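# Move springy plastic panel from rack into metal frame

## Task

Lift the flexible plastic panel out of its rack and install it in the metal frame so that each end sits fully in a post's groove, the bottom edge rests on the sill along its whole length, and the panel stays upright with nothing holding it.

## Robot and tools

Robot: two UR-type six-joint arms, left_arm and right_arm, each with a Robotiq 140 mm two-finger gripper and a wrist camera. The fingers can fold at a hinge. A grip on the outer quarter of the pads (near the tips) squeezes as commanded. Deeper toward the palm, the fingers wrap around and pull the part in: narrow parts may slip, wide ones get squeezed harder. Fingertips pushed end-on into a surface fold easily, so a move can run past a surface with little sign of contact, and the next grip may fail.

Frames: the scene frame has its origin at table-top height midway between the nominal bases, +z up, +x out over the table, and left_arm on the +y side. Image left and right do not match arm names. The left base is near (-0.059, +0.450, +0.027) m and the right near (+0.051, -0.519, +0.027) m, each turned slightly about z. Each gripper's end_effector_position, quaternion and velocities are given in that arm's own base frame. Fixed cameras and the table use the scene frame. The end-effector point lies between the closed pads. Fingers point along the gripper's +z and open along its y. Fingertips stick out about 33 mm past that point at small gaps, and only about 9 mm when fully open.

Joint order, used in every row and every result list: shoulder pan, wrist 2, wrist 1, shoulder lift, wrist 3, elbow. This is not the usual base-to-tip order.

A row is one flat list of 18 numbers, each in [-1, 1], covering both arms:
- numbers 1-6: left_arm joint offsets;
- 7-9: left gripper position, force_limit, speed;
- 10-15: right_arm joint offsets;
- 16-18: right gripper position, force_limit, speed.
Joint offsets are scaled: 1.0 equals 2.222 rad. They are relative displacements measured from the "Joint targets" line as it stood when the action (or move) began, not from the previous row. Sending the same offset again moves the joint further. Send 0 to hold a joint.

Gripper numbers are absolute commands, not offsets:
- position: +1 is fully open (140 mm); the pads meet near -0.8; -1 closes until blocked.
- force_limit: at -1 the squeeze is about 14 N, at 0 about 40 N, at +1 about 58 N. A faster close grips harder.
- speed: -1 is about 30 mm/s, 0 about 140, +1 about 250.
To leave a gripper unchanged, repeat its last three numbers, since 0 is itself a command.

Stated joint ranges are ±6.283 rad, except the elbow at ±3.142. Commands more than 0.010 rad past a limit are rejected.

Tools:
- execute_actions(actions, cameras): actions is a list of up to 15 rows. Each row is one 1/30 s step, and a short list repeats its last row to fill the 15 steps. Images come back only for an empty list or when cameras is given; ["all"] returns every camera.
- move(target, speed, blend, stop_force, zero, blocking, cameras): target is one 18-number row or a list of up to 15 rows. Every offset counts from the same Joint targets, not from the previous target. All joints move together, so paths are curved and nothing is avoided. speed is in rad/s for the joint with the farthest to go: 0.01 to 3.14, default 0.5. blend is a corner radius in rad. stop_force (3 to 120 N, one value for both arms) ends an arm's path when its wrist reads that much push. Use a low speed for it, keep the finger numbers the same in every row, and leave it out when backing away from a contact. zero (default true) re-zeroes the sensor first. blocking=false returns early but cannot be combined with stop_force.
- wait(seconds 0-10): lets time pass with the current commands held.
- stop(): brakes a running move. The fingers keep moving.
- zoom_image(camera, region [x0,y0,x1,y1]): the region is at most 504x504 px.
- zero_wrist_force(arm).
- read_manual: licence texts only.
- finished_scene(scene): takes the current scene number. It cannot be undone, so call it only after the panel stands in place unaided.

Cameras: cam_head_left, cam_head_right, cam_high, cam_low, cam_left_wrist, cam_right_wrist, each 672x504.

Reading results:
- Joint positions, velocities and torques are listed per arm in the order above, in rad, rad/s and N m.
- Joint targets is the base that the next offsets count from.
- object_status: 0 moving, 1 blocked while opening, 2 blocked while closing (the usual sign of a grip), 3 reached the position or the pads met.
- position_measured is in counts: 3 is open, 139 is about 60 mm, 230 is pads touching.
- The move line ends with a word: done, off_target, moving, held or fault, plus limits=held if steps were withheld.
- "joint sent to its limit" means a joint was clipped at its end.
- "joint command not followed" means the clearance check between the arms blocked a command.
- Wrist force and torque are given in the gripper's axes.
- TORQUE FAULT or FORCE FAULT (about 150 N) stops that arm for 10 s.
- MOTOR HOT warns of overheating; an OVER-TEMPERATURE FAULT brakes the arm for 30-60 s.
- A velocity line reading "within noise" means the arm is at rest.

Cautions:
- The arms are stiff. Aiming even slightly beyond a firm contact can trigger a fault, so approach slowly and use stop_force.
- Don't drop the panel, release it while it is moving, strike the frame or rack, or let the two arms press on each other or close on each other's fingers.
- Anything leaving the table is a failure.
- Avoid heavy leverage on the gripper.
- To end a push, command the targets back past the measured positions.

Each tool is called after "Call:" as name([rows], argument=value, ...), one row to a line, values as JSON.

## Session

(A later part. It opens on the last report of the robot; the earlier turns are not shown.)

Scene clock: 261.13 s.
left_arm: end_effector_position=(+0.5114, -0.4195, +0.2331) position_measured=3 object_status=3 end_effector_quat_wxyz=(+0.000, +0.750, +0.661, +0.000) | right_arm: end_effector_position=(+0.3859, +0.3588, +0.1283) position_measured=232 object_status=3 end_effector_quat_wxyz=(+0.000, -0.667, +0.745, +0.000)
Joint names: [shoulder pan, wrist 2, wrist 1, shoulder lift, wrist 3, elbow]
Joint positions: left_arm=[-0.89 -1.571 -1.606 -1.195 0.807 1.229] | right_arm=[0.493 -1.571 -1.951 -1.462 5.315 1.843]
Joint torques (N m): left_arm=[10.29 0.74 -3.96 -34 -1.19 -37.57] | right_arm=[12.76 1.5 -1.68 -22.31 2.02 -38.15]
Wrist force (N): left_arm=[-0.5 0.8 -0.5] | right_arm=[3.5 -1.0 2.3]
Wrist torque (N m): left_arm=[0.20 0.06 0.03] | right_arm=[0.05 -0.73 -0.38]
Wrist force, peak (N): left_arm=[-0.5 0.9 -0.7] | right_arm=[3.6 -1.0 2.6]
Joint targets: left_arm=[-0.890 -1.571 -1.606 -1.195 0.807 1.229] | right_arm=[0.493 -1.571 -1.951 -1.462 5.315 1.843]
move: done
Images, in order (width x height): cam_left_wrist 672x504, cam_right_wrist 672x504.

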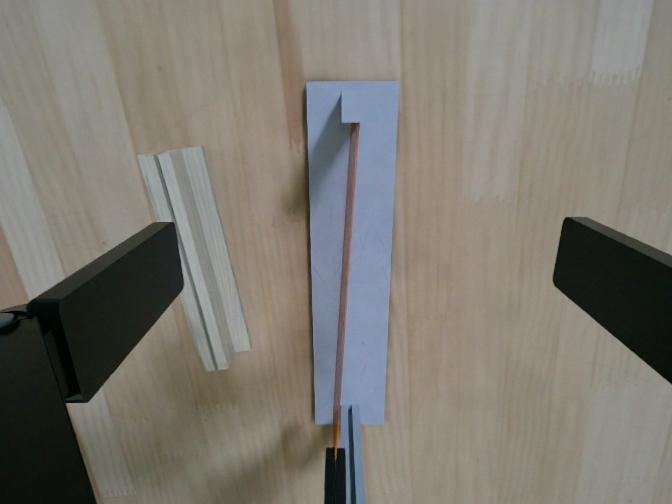

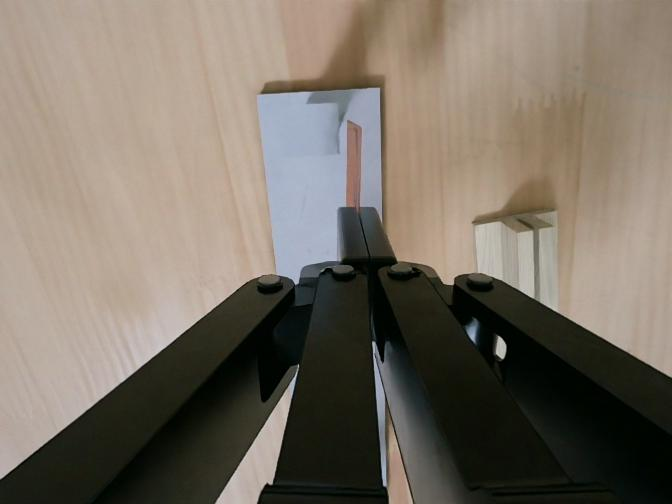

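Call:
move(target=[0,0,0,0,0,0,1,1,1,0.003034,0,0.000381,0.003007,0.003034,-0.003388,-1,1,-0.5], speed=0.01, stop_force=4, cameras=["cam_right_wrist", "cam_left_wrist"])

Call:
zoom_image(camera="cam_right_wrist", region=[240, 80, 400, 220])

Scene clock: 267.07 s.
left_arm: end_effector_position=(+0.5114, -0.4195, +0.2331) position_measured=3 object_status=3 end_effector_quat_wxyz=(+0.000, +0.750, +0.661, +0.000) | right_arm: end_effector_position=(+0.3860, +0.3618, +0.1283) position_measured=232 object_status=3 end_effector_quat_wxyz=(+0.000, -0.667, +0.745, +0.000)
Joint names: [shoulder pan, wrist 2, wrist 1, shoulder lift, wrist 3, elbow]
Joint positions: left_arm=[-0.89 -1.571 -1.606 -1.195 0.807 1.229] | right_arm=[0.498 -1.571 -1.95 -1.458 5.32 1.837]
Joint torques (N m): left_arm=[10.17 0.71 -3.91 -33.95 -1 -36.93] | right_arm=[-8.42 1.51 -5.43 -36.23 -2.05 -12.24]
Wrist force (N): left_arm=[-0.6 0.7 -0.7] | right_arm=[7.8 -0.9 1.6]
Wrist torque (N m): left_arm=[0.17 0.07 0.02] | right_arm=[0.07 -0.53 -0.36]
Wrist force, peak (N): left_arm=[-0.8 0.8 -0.7] | right_arm=[8.5 -1.1 1.9]
Joint targets: left_arm=[-0.890 -1.571 -1.606 -1.195 0.807 1.229] | right_arm=[0.498 -1.571 -1.950 -1.458 5.320 1.837]
move: contact (right_arm)
Images, in order (width x height): cam_left_wrist 672x504, cam_right_wrist 672x504.

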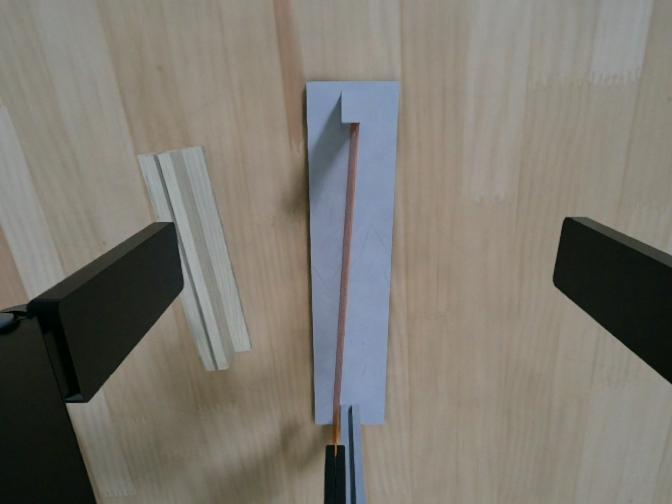

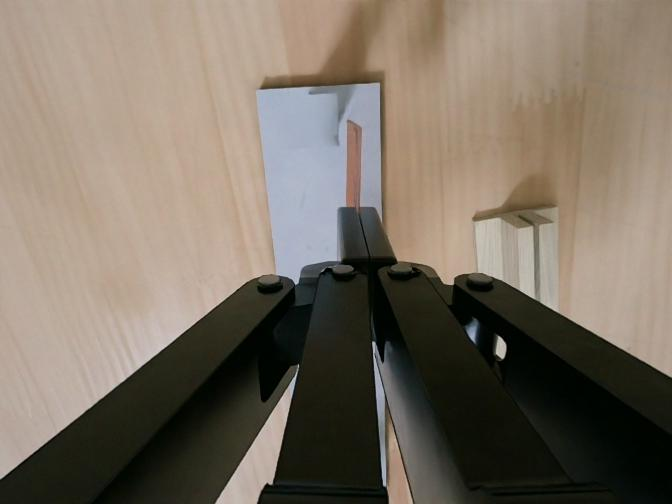

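Scaled by 3.150 from the camera's 672x504 image, which has a finer 960x720 frame.

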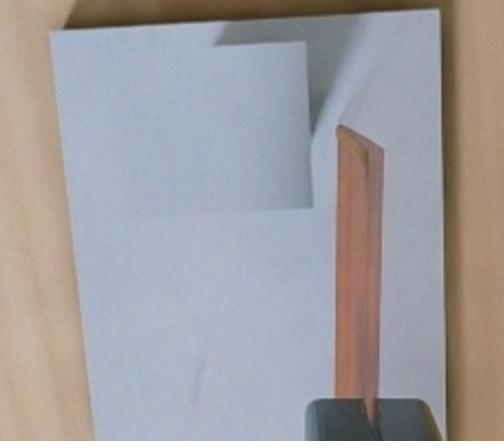

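Call:
move([
  [0,0,0,0,0,0,1,1,1,0.003203,0,-0.000040,-0.000314,-0.070154,0.000354,-1,1,-0.5],
  [0,0,0,0,0,0,1,1,1,0.008497,0,-0.000185,-0.001432,-0.124266,0.001617,-1,1,-0.5],
], speed=0.1, stop_force=30, blend=0.01, cameras=["cam_right_wrist", "cam_left_wrist"])

Call:
zoom_image(camera="cam_right_wrist", region=[260, 80, 400, 220])

Scene clock: 308.83 s.
left_arm: end_effector_position=(+0.5114, -0.4195, +0.2331) position_measured=3 object_status=3 end_effector_quat_wxyz=(+0.000, +0.750, +0.661, +0.000) | right_arm: end_effector_position=(+0.3779, +0.3683, +0.1283) position_measured=232 object_status=3 end_effector_quat_wxyz=(+0.000, +0.770, -0.638, +0.000)
Joint names: [shoulder pan, wrist 2, wrist 1, shoulder lift, wrist 3, elbow]
Joint positions: left_arm=[-0.89 -1.571 -1.606 -1.195 0.807 1.229] | right_arm=[0.517 -1.571 -1.951 -1.461 5.044 1.841]
Joint torques (N m): left_arm=[10.16 0.76 -3.88 -33.94 -0.94 -36.9] | right_arm=[15.89 1.58 -6.32 -34.41 -2.18 -12.64]
Wrist force (N): left_arm=[-0.4 0.7 -0.6] | right_arm=[10.3 0.8 1.3]
Wrist torque (N m): left_arm=[0.16 0.03 0.02] | right_arm=[-0.07 -0.40 -0.15]
Wrist force, peak (N): left_arm=[-0.8 0.8 -0.9] | right_arm=[12.2 0.0 0.5]
Joint targets: left_arm=[-0.890 -1.571 -1.606 -1.195 0.807 1.229] | right_arm=[0.517 -1.571 -1.951 -1.461 5.044 1.841]
move: done
Images, in order (width x height): cam_left_wrist 672x504, cam_right_wrist 672x504.

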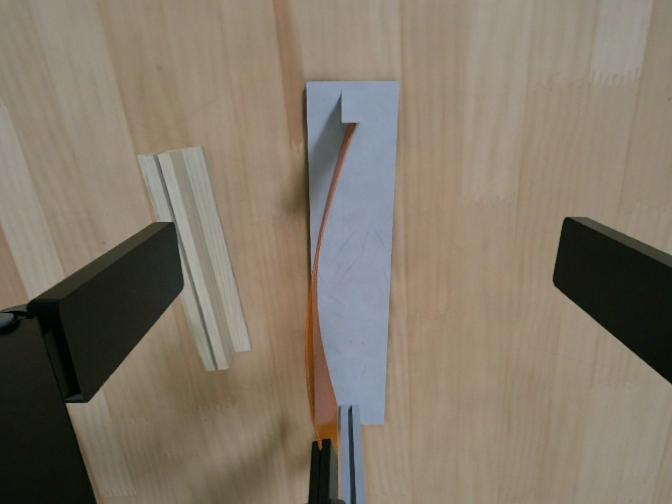

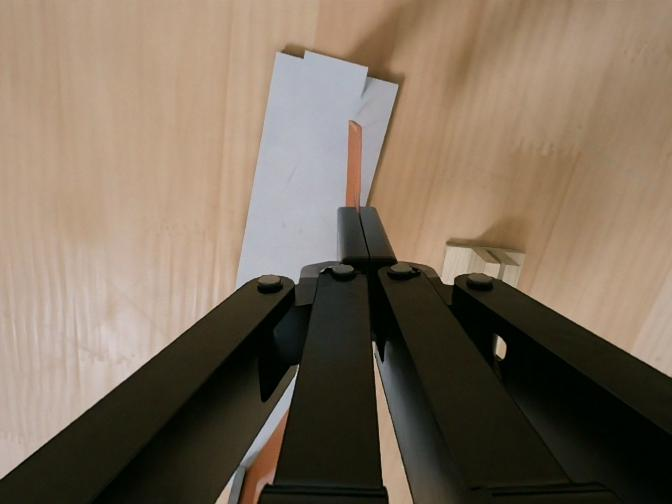

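Scaled by 3.600 from the camera's 672x504 image, which has a finer 960x720 frame.

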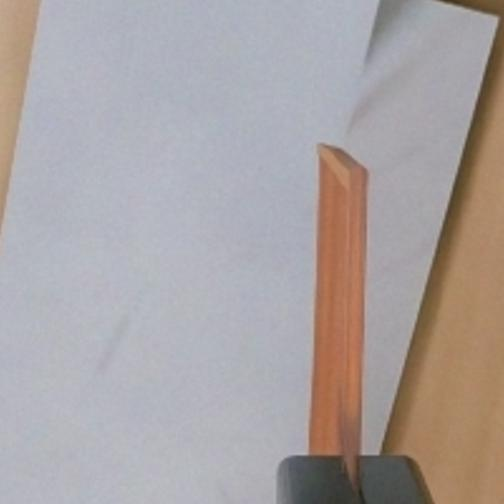

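Call:
zoom_image(camera="cam_right_wrist", region=[290, 40, 410, 160])

Scaled by 4.200 from the camera's 672x504 image, which has a finer 960x720 frame.

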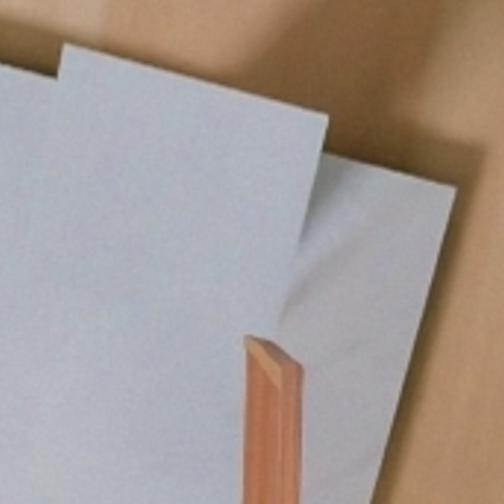

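Call:
move(target=[0,0,0,0,0,0,1,1,1,-0.004793,0,0.001075,0.007848,-0.031796,-0.008923,-1,1,-0.5], speed=0.05, stop_force=12, cameras=["cam_right_wrist", "cam_left_wrist"])

Call:
zoom_image(camera="cam_right_wrist", region=[290, 40, 410, 160])

Scene clock: 329.47 s.
left_arm: end_effector_position=(+0.5114, -0.4195, +0.2331) position_measured=3 object_status=3 end_effector_quat_wxyz=(+0.000, +0.750, +0.661, +0.000) | right_arm: end_effector_position=(+0.3885, +0.3680, +0.1282) position_measured=232 object_status=3 end_effector_quat_wxyz=(+0.000, +0.788, -0.615, +0.000)
Joint names: [shoulder pan, wrist 2, wrist 1, shoulder lift, wrist 3, elbow]
Joint positions: left_arm=[-0.89 -1.571 -1.606 -1.195 0.807 1.229] | right_arm=[0.507 -1.571 -1.948 -1.443 4.973 1.821]
Joint torques (N m): left_arm=[11.02 0.65 -3.76 -34.53 -0.98 -37.01] | right_arm=[-8.43 1.4 -2.93 -23.33 -2.02 -38.92]
Wrist force (N): left_arm=[-0.3 0.9 -0.6] | right_arm=[9.5 0.9 1.0]
Wrist torque (N m): left_arm=[0.20 0.02 0.03] | right_arm=[-0.05 -0.49 -0.15]
Wrist force, peak (N): left_arm=[-0.7 1.0 -0.8] | right_arm=[10.5 0.8 1.5]
Joint targets: left_arm=[-0.890 -1.571 -1.606 -1.195 0.807 1.229] | right_arm=[0.507 -1.571 -1.948 -1.443 4.973 1.821]
move: done
Images, in order (width x height): cam_left_wrist 672x504, cam_right_wrist 672x504.

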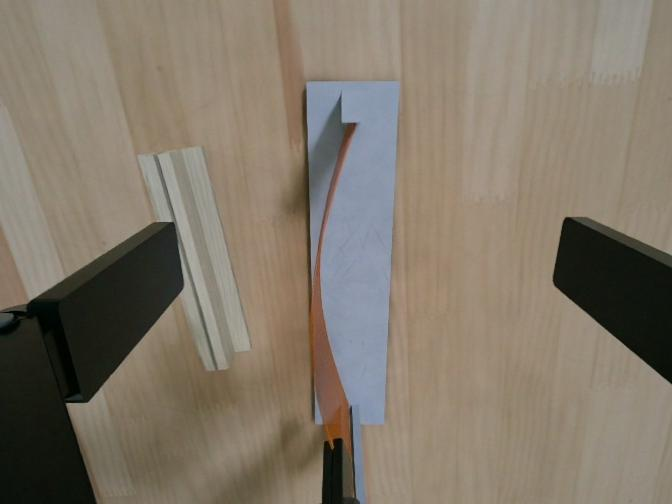

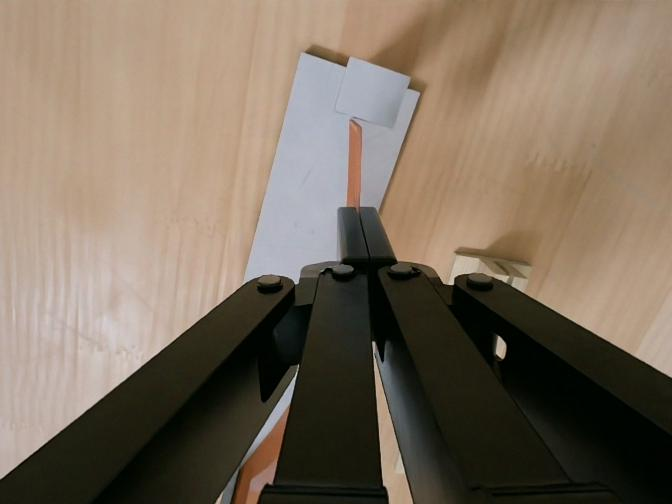

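Scaled by 4.200 from the camera's 672x504 image, which has a finer 960x720 frame.

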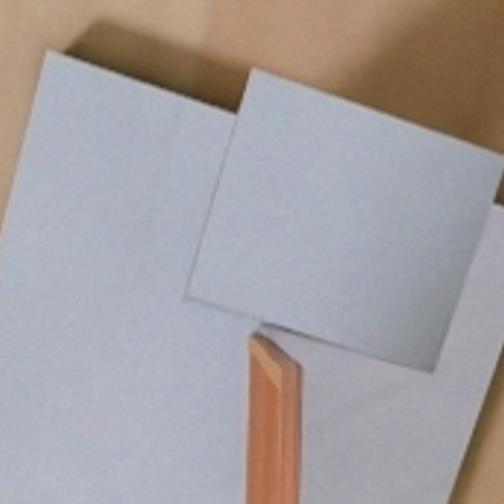

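Call:
move(target=[0,0,0,0,0,0,1,1,1,-0.000277,0,0.001239,0.000030,-0.000277,-0.001269,-1,1,-0.5], speed=0.03, stop_force=12, cameras=["cam_right_wrist"])

Call:
zoom_image(camera="cam_right_wrist", region=[320, 80, 410, 170])

Scene clock: 347.67 s.
left_arm: end_effector_position=(+0.5114, -0.4195, +0.2331) position_measured=3 object_status=3 end_effector_quat_wxyz=(+0.000, +0.750, +0.661, +0.000) | right_arm: end_effector_position=(+0.3891, +0.3679, +0.1292) position_measured=232 object_status=3 end_effector_quat_wxyz=(+0.000, +0.788, -0.615, +0.000)
Joint names: [shoulder pan, wrist 2, wrist 1, shoulder lift, wrist 3, elbow]
Joint positions: left_arm=[-0.89 -1.571 -1.606 -1.195 0.807 1.229] | right_arm=[0.506 -1.571 -1.946 -1.443 4.972 1.818]
Joint torques (N m): left_arm=[10.8 0.8 -3.85 -33.68 -0.95 -36.03] | right_arm=[-8.26 1.47 -2.98 -23.65 -2.21 -39.57]
Wrist force (N): left_arm=[-0.3 0.5 -0.7] | right_arm=[9.5 0.8 2.3]
Wrist torque (N m): left_arm=[0.13 0.01 0.03] | right_arm=[-0.08 -0.39 -0.15]
Wrist force, peak (N): left_arm=[-0.7 0.9 -0.8] | right_arm=[9.7 0.9 2.3]
Joint targets: left_arm=[-0.890 -1.571 -1.606 -1.195 0.807 1.229] | right_arm=[0.506 -1.571 -1.946 -1.443 4.972 1.818]
move: done
Images, in order (width x height): cam_right_wrist 672x504.

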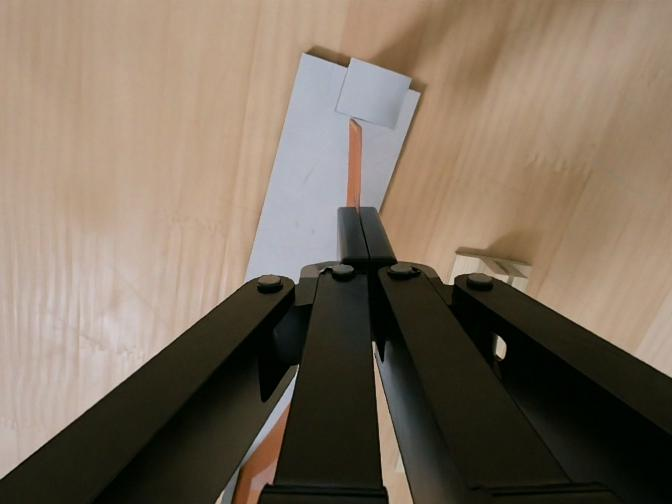

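Scaled by 5.600 from the camera's 672x504 image, which has a finer 960x720 frame.

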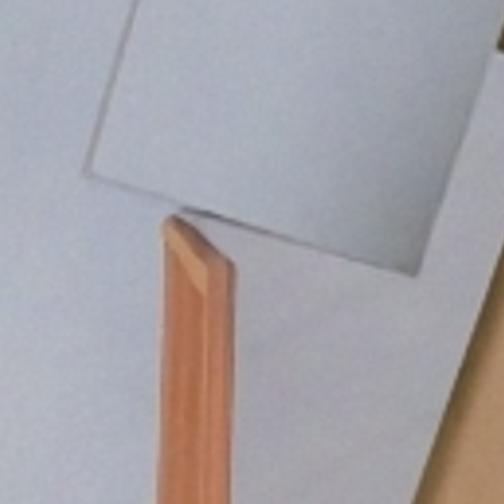

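Call:
move([
  [0,0,0,0,0,0,1,1,1,-0.002095,0,0.000064,0.000425,0.015906,-0.000489,-1,1,-0.5],
  [0,0,0,0,0,0,1,1,1,-0.004062,0,0.000081,0.000547,0.031942,-0.000628,-1,1,-0.5],
], speed=0.03, stop_force=8, cameras=["cam_right_wrist"])

Call:
zoom_image(camera="cam_right_wrist", region=[320, 80, 410, 170])

Scene clock: 373.07 s.
left_arm: end_effector_position=(+0.5114, -0.4195, +0.2331) position_measured=3 object_status=3 end_effector_quat_wxyz=(+0.000, +0.750, +0.661, +0.000) | right_arm: end_effector_position=(+0.3929, +0.3647, +0.1292) position_measured=232 object_status=3 end_effector_quat_wxyz=(+0.000, +0.763, -0.646, +0.000)
Joint names: [shoulder pan, wrist 2, wrist 1, shoulder lift, wrist 3, elbow]
Joint positions: left_arm=[-0.89 -1.571 -1.606 -1.195 0.807 1.229] | right_arm=[0.497 -1.571 -1.945 -1.442 5.043 1.817]
Joint torques (N m): left_arm=[10.2 0.9 -3.85 -34.05 -0.83 -36.29] | right_arm=[-8.67 1.48 -2.91 -23.64 1.9 -39.1]
Wrist force (N): left_arm=[-0.4 0.6 -0.8] | right_arm=[9.1 0.2 1.9]
Wrist torque (N m): left_arm=[0.15 0.04 0.02] | right_arm=[-0.03 -0.40 -0.32]
Wrist force, peak (N): left_arm=[-0.7 0.6 -1.0] | right_arm=[9.8 0.8 2.4]
Joint targets: left_arm=[-0.890 -1.571 -1.606 -1.195 0.807 1.229] | right_arm=[0.497 -1.571 -1.945 -1.442 5.043 1.817]
move: done
Images, in order (width x height): cam_right_wrist 672x504.

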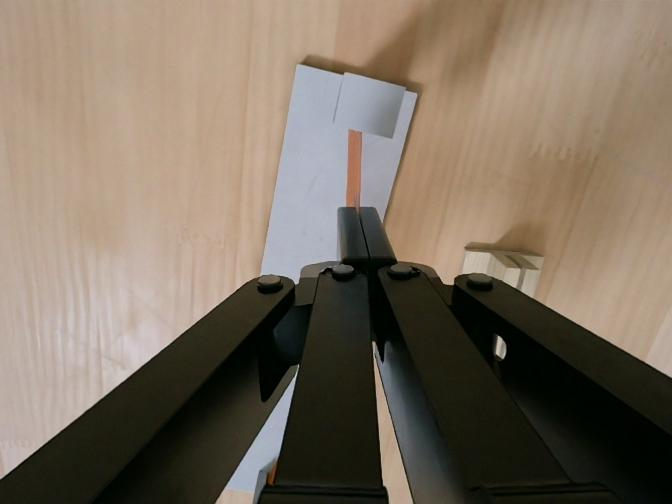

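Scaled by 5.600 from the camera's 672x504 image, which has a finer 960x720 frame.

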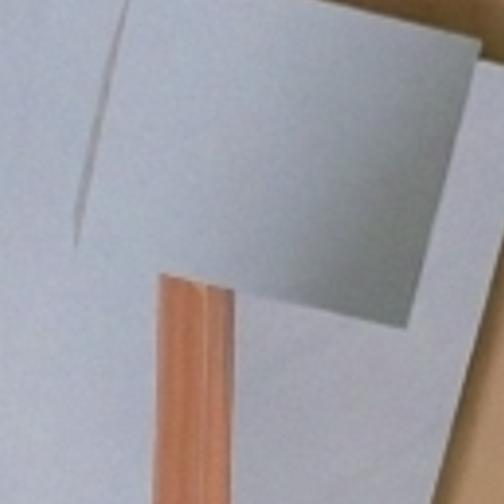

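Call:
move(target=[0,0,0,0,0,0,1,1,1,-0.003012,0,0.000008,0.000045,0.023990,-0.000053,-1,1,-0.5], speed=0.03, stop_force=8, cameras=["cam_right_wrist"])

Call:
zoom_image(camera="cam_right_wrist", region=[320, 80, 410, 170])

Scene clock: 377.57 s.
left_arm: end_effector_position=(+0.5114, -0.4195, +0.2331) position_measured=3 object_status=3 end_effector_quat_wxyz=(+0.000, +0.750, +0.661, +0.000) | right_arm: end_effector_position=(+0.3954, +0.3621, +0.1292) position_measured=232 object_status=3 end_effector_quat_wxyz=(+0.000, +0.744, -0.669, +0.000)
Joint names: [shoulder pan, wrist 2, wrist 1, shoulder lift, wrist 3, elbow]
Joint positions: left_arm=[-0.89 -1.571 -1.606 -1.195 0.807 1.229] | right_arm=[0.49 -1.571 -1.945 -1.442 5.097 1.817]
Joint torques (N m): left_arm=[9.78 0.59 -3.82 -34.26 -0.83 -35.78] | right_arm=[-9 1.42 -2.75 -23.18 2.05 -39.07]
Wrist force (N): left_arm=[-0.6 0.5 -0.9] | right_arm=[6.8 -0.5 2.1]
Wrist torque (N m): left_arm=[0.14 0.07 0.02] | right_arm=[0.05 -0.49 -0.29]
Wrist force, peak (N): left_arm=[-0.6 0.9 -0.9] | right_arm=[9.2 0.4 2.6]
Joint targets: left_arm=[-0.890 -1.571 -1.606 -1.195 0.807 1.229] | right_arm=[0.490 -1.571 -1.945 -1.442 5.097 1.817]
move: done
Images, in order (width x height): cam_right_wrist 672x504.

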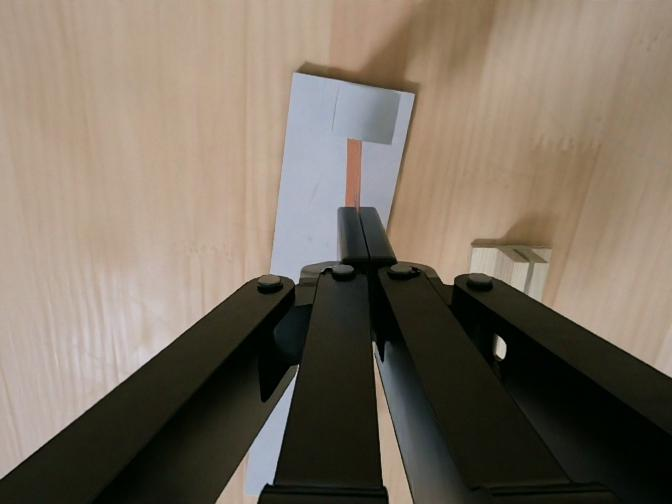

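Scaled by 5.600 from the camera's 672x504 image, which has a finer 960x720 frame.

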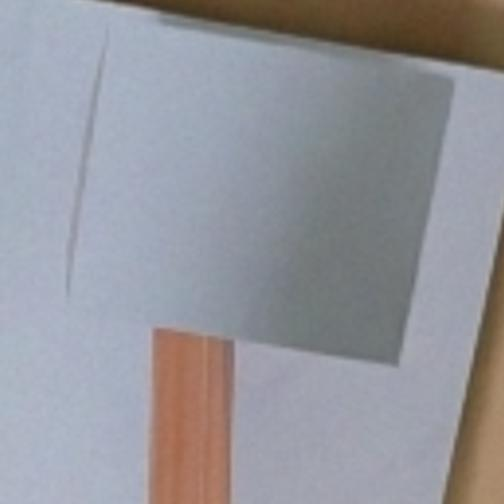

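Call:
move([
  [0,0,0,0,0,0,1,1,1,-0.002443,0,0.000265,0.001746,0.033561,-0.002012,-1,1,-0.5],
  [0,0,0,0,0,0,1,1,1,-0.004104,0,0.000429,0.002803,0.054402,-0.003232,-1,1,-0.5],
  [0,0,0,0,0,0,1,1,1,-0.004633,0,0.000578,0.003733,0.066024,-0.004311,-1,1,-0.5],
], speed=0.03, stop_force=8, cameras=["cam_right_wrist", "cam_left_wrist"])

Call:
zoom_image(camera="cam_right_wrist", region=[300, 80, 420, 200])

Scene clock: 386.23 s.
left_arm: end_effector_position=(+0.5114, -0.4195, +0.2331) position_measured=3 object_status=3 end_effector_quat_wxyz=(+0.000, +0.750, +0.661, +0.000) | right_arm: end_effector_position=(+0.4023, +0.3597, +0.1292) position_measured=232 object_status=3 end_effector_quat_wxyz=(+0.000, +0.689, -0.725, +0.000)
Joint names: [shoulder pan, wrist 2, wrist 1, shoulder lift, wrist 3, elbow]
Joint positions: left_arm=[-0.89 -1.571 -1.606 -1.195 0.807 1.229] | right_arm=[0.48 -1.571 -1.944 -1.434 5.243 1.807]
Joint torques (N m): left_arm=[10.72 0.55 -3.71 -34.14 -0.78 -35.73] | right_arm=[-9.9 1.34 -2.02 -23.63 2 -37.94]
Wrist force (N): left_arm=[-0.5 0.6 -0.7] | right_arm=[4.5 -0.9 2.1]
Wrist torque (N m): left_arm=[0.15 0.07 0.03] | right_arm=[0.08 -0.61 -0.38]
Wrist force, peak (N): left_arm=[-0.5 0.8 -1.0] | right_arm=[7.2 -0.8 2.6]
Joint targets: left_arm=[-0.890 -1.571 -1.606 -1.195 0.807 1.229] | right_arm=[0.480 -1.571 -1.944 -1.434 5.243 1.807]
move: done
Images, in order (width x height): cam_left_wrist 672x504, cam_right_wrist 672x504.

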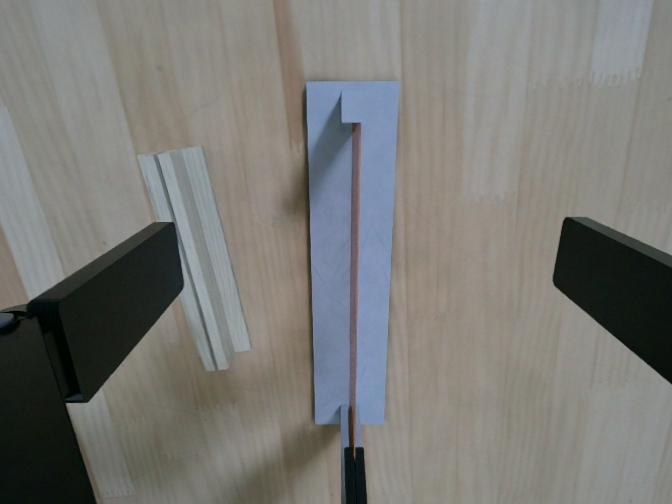

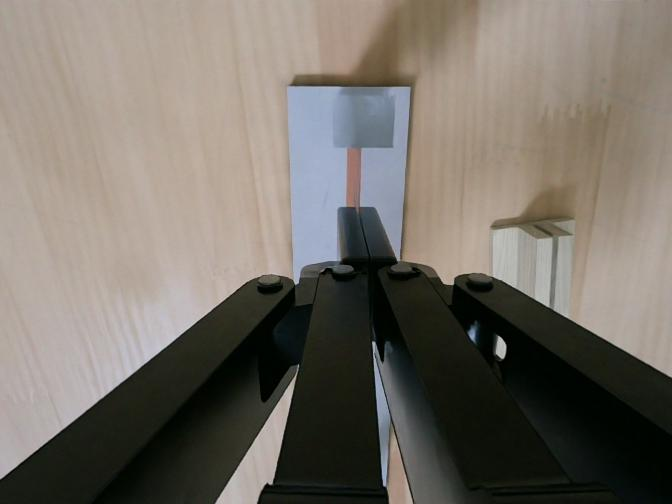

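Scaled by 4.200 from the camera's 672x504 image, which has a finer 960x720 frame.

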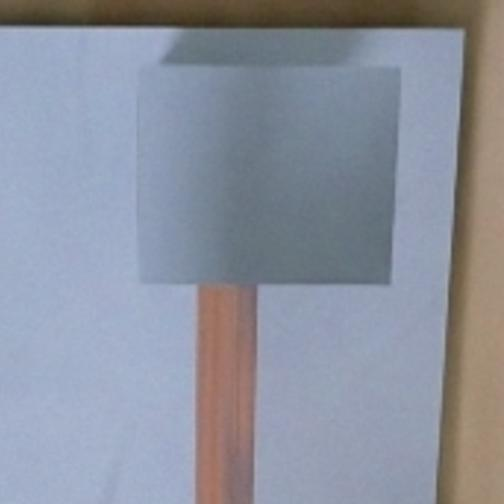

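Call:
move(target=[0,0,0,0,0,0,1,1,1,0,0,-0.004677,0.001590,0,0.003087,-1,1,-0.5], speed=0.01, stop_force=5)

Scene clock: 391.17 s.
left_arm: end_effector_position=(+0.5114, -0.4195, +0.2331) position_measured=3 object_status=3 end_effector_quat_wxyz=(+0.000, +0.750, +0.661, +0.000) | right_arm: end_effector_position=(+0.4023, +0.3597, +0.1271) position_measured=232 object_status=3 end_effector_quat_wxyz=(+0.000, +0.689, -0.725, +0.000)
Joint names: [shoulder pan, wrist 2, wrist 1, shoulder lift, wrist 3, elbow]
Joint positions: left_arm=[-0.89 -1.571 -1.606 -1.195 0.807 1.229] | right_arm=[0.48 -1.571 -1.95 -1.432 5.243 1.811]
Joint torques (N m): left_arm=[10.3 0.67 -3.96 -34 -0.91 -35.73] | right_arm=[-8.46 1.33 -1.75 -33.7 2.03 -36.33]
Wrist force (N): left_arm=[-0.5 0.6 -0.7] | right_arm=[6.6 -0.8 -3.0]
Wrist torque (N m): left_arm=[0.15 0.05 0.03] | right_arm=[0.06 -0.66 -0.38]
Wrist force, peak (N): left_arm=[-0.8 1.0 -0.5] | right_arm=[7.0 -0.8 -5.0]
Joint targets: left_arm=[-0.890 -1.571 -1.606 -1.195 0.807 1.229] | right_arm=[0.480 -1.571 -1.950 -1.432 5.243 1.811]
move: contact (right_arm)

Call:
move([
  [0,0,0,0,0,0,1,1,1,0,0,0,0,0,0,-0.5,1,-1],
  [0,0,0,0,0,0,1,1,1,0,0,0.034830,-0.010817,0,-0.024013,-0.5,1,-1],
  [0,0,0,0,0,0,1,1,1,0,0,0.034830,-0.010817,0,-0.024013,-1,-1,-0.5],
], speed=0.1, cameras=["cam_right_wrist", "cam_left_wrist"])

Call:
zoom_image(camera="cam_right_wrist", region=[290, 80, 430, 220])

Scene clock: 404.00 s.
left_arm: end_effector_position=(+0.5114, -0.4195, +0.2331) position_measured=3 object_status=3 end_effector_quat_wxyz=(+0.000, +0.750, +0.661, +0.000) | right_arm: end_effector_position=(+0.4023, +0.3597, +0.1570) position_measured=232 object_status=0 end_effector_quat_wxyz=(+0.000, +0.689, -0.725, +0.000)
Joint names: [shoulder pan, wrist 2, wrist 1, shoulder lift, wrist 3, elbow]
Joint positions: left_arm=[-0.89 -1.571 -1.606 -1.195 0.807 1.229] | right_arm=[0.48 -1.571 -1.872 -1.456 5.243 1.757]
Joint torques (N m): left_arm=[9.43 0.64 -3.83 -34.45 -0.6 -35.25] | right_arm=[-2.11 1.39 -1.52 -35.31 1.96 -38.88]
Wrist force (N): left_arm=[-0.4 0.9 -0.6] | right_arm=[3.5 -0.6 1.7]
Wrist torque (N m): left_arm=[0.22 0.03 0.02] | right_arm=[0.11 -0.75 -0.38]
Wrist force, peak (N): left_arm=[-0.8 0.8 -0.9] | right_arm=[6.8 -0.8 -3.6]
Joint targets: left_arm=[-0.890 -1.571 -1.606 -1.195 0.807 1.229] | right_arm=[0.480 -1.571 -1.872 -1.456 5.243 1.757]
move: done
Images, in order (width x height): cam_left_wrist 672x504, cam_right_wrist 672x504.

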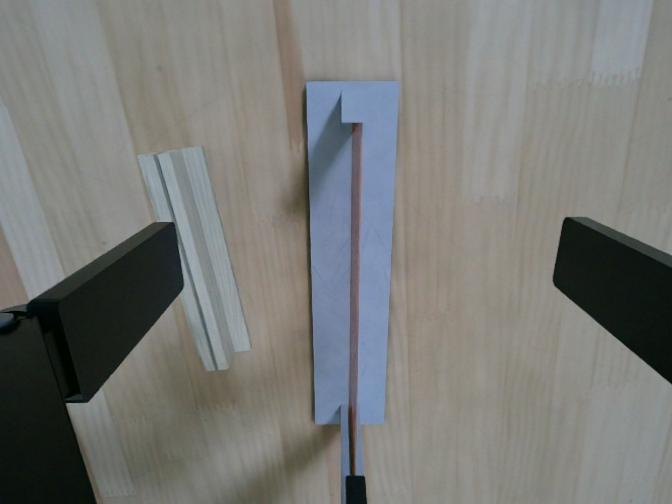

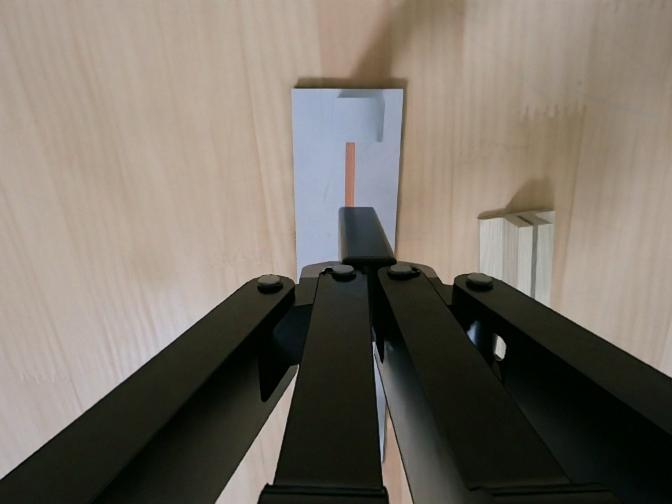

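Scaled by 3.600 from the camera's 672x504 image, which has a finer 960x720 frame.

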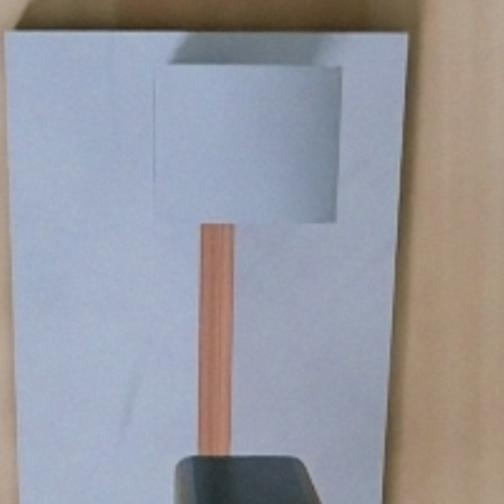

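Call:
zoom_image(camera="cam_left_wrist", region=[320, 100, 400, 200])

Scaled by 5.040 from the camera's 672x504 image, which has a finer 960x720 frame.

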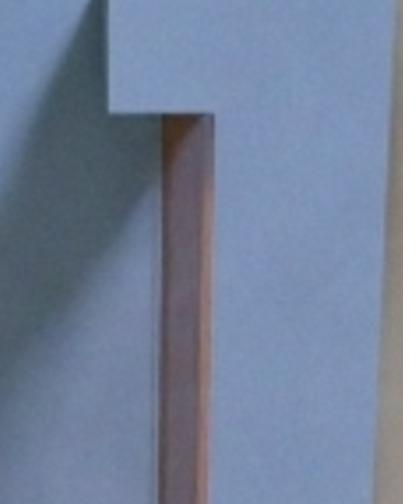

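Call:
move(target=[0.001200,0,-0.089998,0.014758,0.001197,0.075782,-1,-1,0,0,0,-0.016271,0.004756,0,0.011516,-1,-1,-0.5], speed=0.15)

Call:
move(target=[0,0,-0.016500,0.004169,0,0.012330,-1,-1,0,0,0,-0.010495,0.003345,0,0.007151,-1,-1,-0.5], speed=0.015, stop_force=4, cameras=["cam_right_wrist", "cam_left_wrist"])

Scene clock: 427.20 s.
left_arm: end_effector_position=(+0.5138, -0.4196, +0.1497) position_measured=233 object_status=3 end_effector_quat_wxyz=(+0.000, +0.750, +0.661, +0.000) | right_arm: end_effector_position=(+0.4023, +0.3597, +0.1431) position_measured=232 object_status=3 end_effector_quat_wxyz=(+0.000, +0.689, -0.725, +0.000)
Joint names: [shoulder pan, wrist 2, wrist 1, shoulder lift, wrist 3, elbow]
Joint positions: left_arm=[-0.887 -1.571 -1.805 -1.162 0.809 1.397] | right_arm=[0.48 -1.571 -1.908 -1.445 5.243 1.783]
Joint torques (N m): left_arm=[10 0.68 -3.77 -34.56 1.2 -10.24] | right_arm=[2.24 1.37 -4.84 -23.4 1.86 -10.54]
Wrist force (N): left_arm=[-0.4 0.7 -0.6] | right_arm=[3.4 -0.4 1.6]
Wrist torque (N m): left_arm=[0.15 0.04 -0.05] | right_arm=[0.14 -0.73 -0.38]
Wrist force, peak (N): left_arm=[-0.6 0.4 -1.8] | right_arm=[3.7 -0.7 1.7]
Joint targets: left_arm=[-0.887 -1.571 -1.806 -1.162 0.809 1.398] | right_arm=[0.480 -1.571 -1.909 -1.445 5.243 1.783]
move: done

Scene clock: 430.40 s.
left_arm: end_effector_position=(+0.5138, -0.4197, +0.1390) position_measured=233 object_status=3 end_effector_quat_wxyz=(+0.000, +0.750, +0.661, +0.000) | right_arm: end_effector_position=(+0.4024, +0.3597, +0.1393) position_measured=232 object_status=3 end_effector_quat_wxyz=(+0.000, +0.689, -0.725, +0.000)
Joint names: [shoulder pan, wrist 2, wrist 1, shoulder lift, wrist 3, elbow]
Joint positions: left_arm=[-0.887 -1.571 -1.831 -1.155 0.809 1.416] | right_arm=[0.48 -1.571 -1.918 -1.442 5.243 1.79]
Joint torques (N m): left_arm=[8.94 0.62 -1.24 -56.52 1.13 -35.04] | right_arm=[3.55 1.48 -1.39 -34.19 1.81 -36.23]
Wrist force (N): left_arm=[0.3 0.8 -5.1] | right_arm=[4.0 -0.7 -3.0]
Wrist torque (N m): left_arm=[0.15 0.06 -0.05] | right_arm=[0.12 -0.76 -0.39]
Wrist force, peak (N): left_arm=[0.5 0.7 -7.0] | right_arm=[4.2 -0.9 -3.6]
Joint targets: left_arm=[-0.887 -1.571 -1.831 -1.155 0.809 1.416] | right_arm=[0.480 -1.571 -1.918 -1.442 5.243 1.790]
move: contact (left_arm, right_arm); left_arm: the wrist 1 is farthest, 0.012 rad from its target; right_arm: the wrist 1 is farthest, 0.014 rad from its target
Images, in order (width x height): cam_left_wrist 672x504, cam_right_wrist 672x504.

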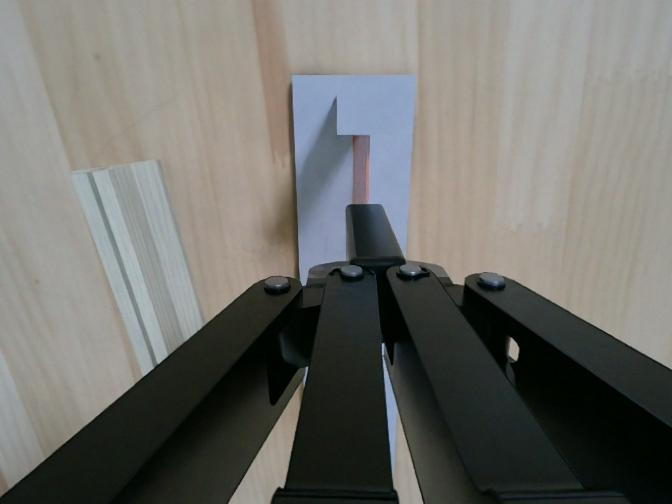

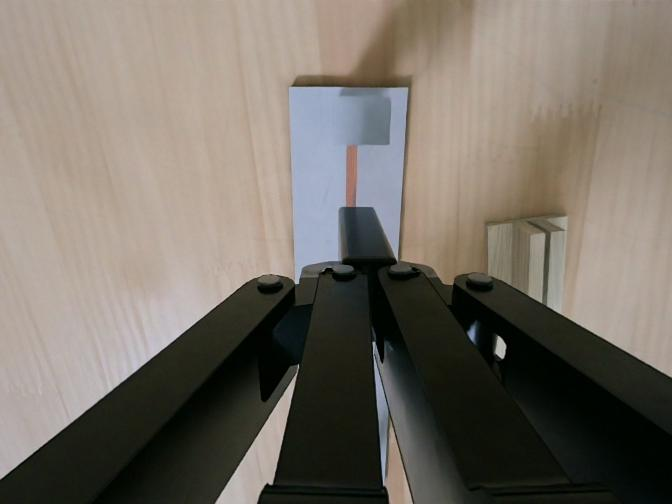

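Call:
move(target=[0,0,0.102160,-0.018002,0,-0.084158,-1,-1,0,0,0,0.050877,-0.013569,0,-0.037307,-1,-1,-0.5], speed=0.15, cameras=["all"])

Scene clock: 436.97 s.
left_arm: end_effector_position=(+0.5121, -0.4176, +0.2333) position_measured=233 object_status=3 end_effector_quat_wxyz=(+0.000, +0.750, +0.661, +0.000) | right_arm: end_effector_position=(+0.4024, +0.3597, +0.1831) position_measured=232 object_status=3 end_effector_quat_wxyz=(+0.000, +0.689, -0.725, +0.000)
Joint names: [shoulder pan, wrist 2, wrist 1, shoulder lift, wrist 3, elbow]
Joint positions: left_arm=[-0.887 -1.571 -1.604 -1.195 0.809 1.23] | right_arm=[0.48 -1.571 -1.805 -1.472 5.243 1.707]
Joint torques (N m): left_arm=[2.95 0.68 -1.2 -59.5 1.24 -37.29] | right_arm=[3.99 1.47 -1.73 -35.54 2 -40.38]
Wrist force (N): left_arm=[-0.7 0.5 -0.6] | right_arm=[3.4 -0.8 1.7]
Wrist torque (N m): left_arm=[0.12 0.09 -0.08] | right_arm=[0.07 -0.73 -0.38]
Wrist force, peak (N): left_arm=[0.4 0.7 -5.3] | right_arm=[4.1 -0.7 -3.1]
Joint targets: left_arm=[-0.887 -1.571 -1.604 -1.195 0.809 1.229] | right_arm=[0.480 -1.571 -1.805 -1.472 5.243 1.707]
move: done

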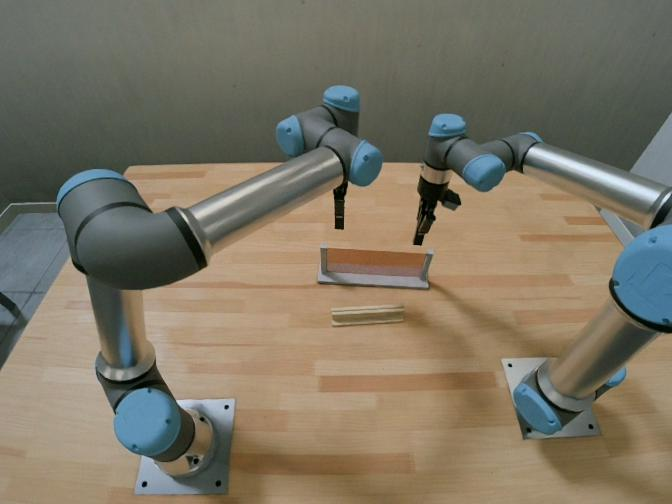

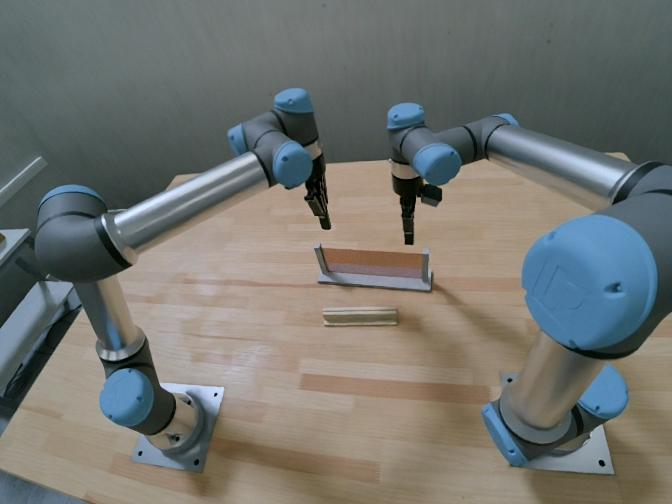

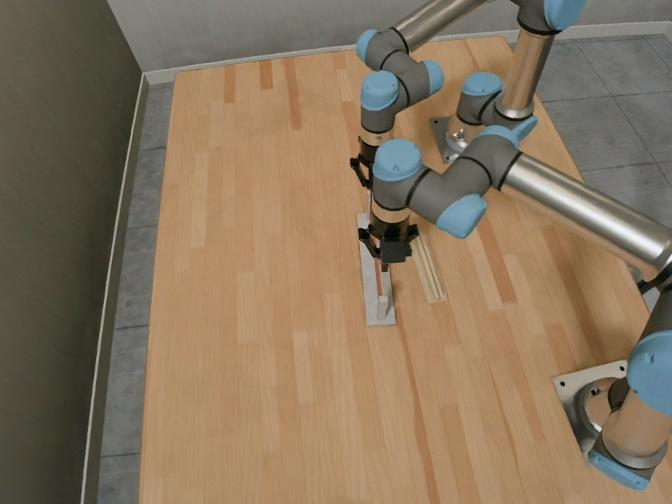

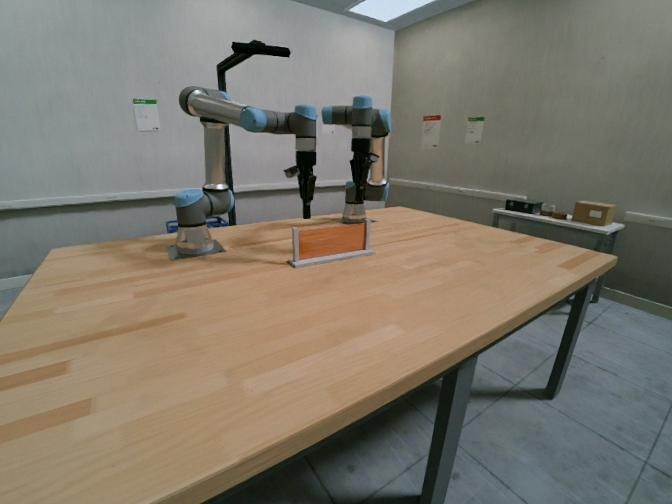

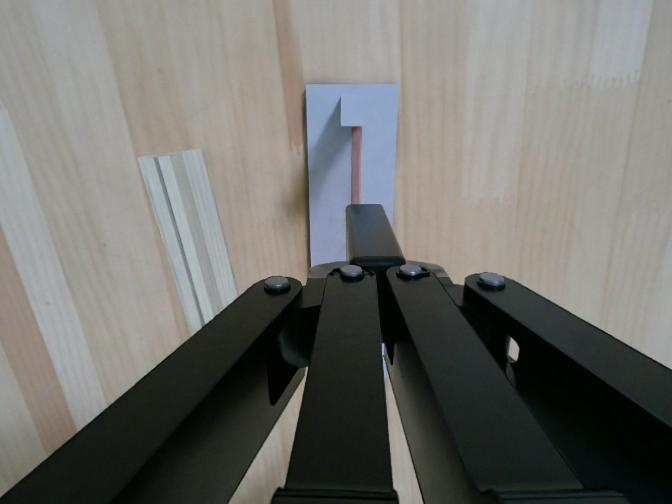

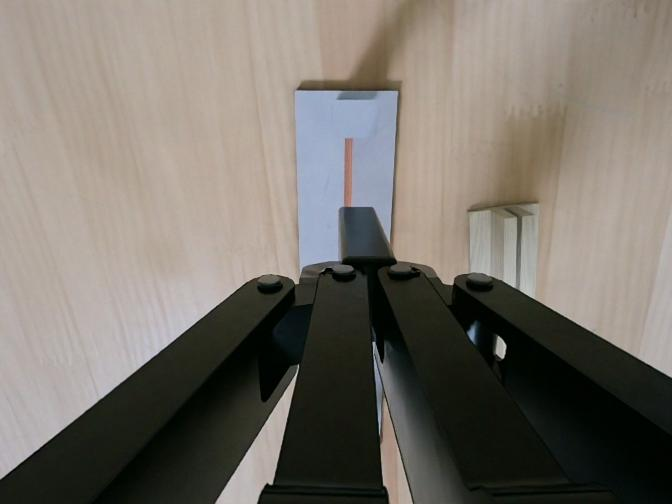

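Call:
zoom_image(camera="cam_low", region=[280, 210, 384, 275])

Call:
zoom_image(camera="cam_head_left", region=[305, 225, 445, 300])

Scaled by 4.846 from the camera's 672x504 image, which has a finer 960x720 frame.

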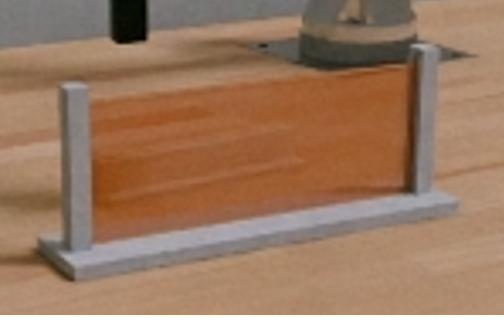

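Scaled by 3.600 from the camera's 672x504 image, which has a finer 960x720 frame.

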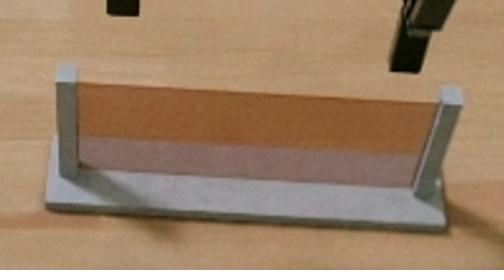

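Call:
finished_scene(scene=2)

The scene is finished: the task was done.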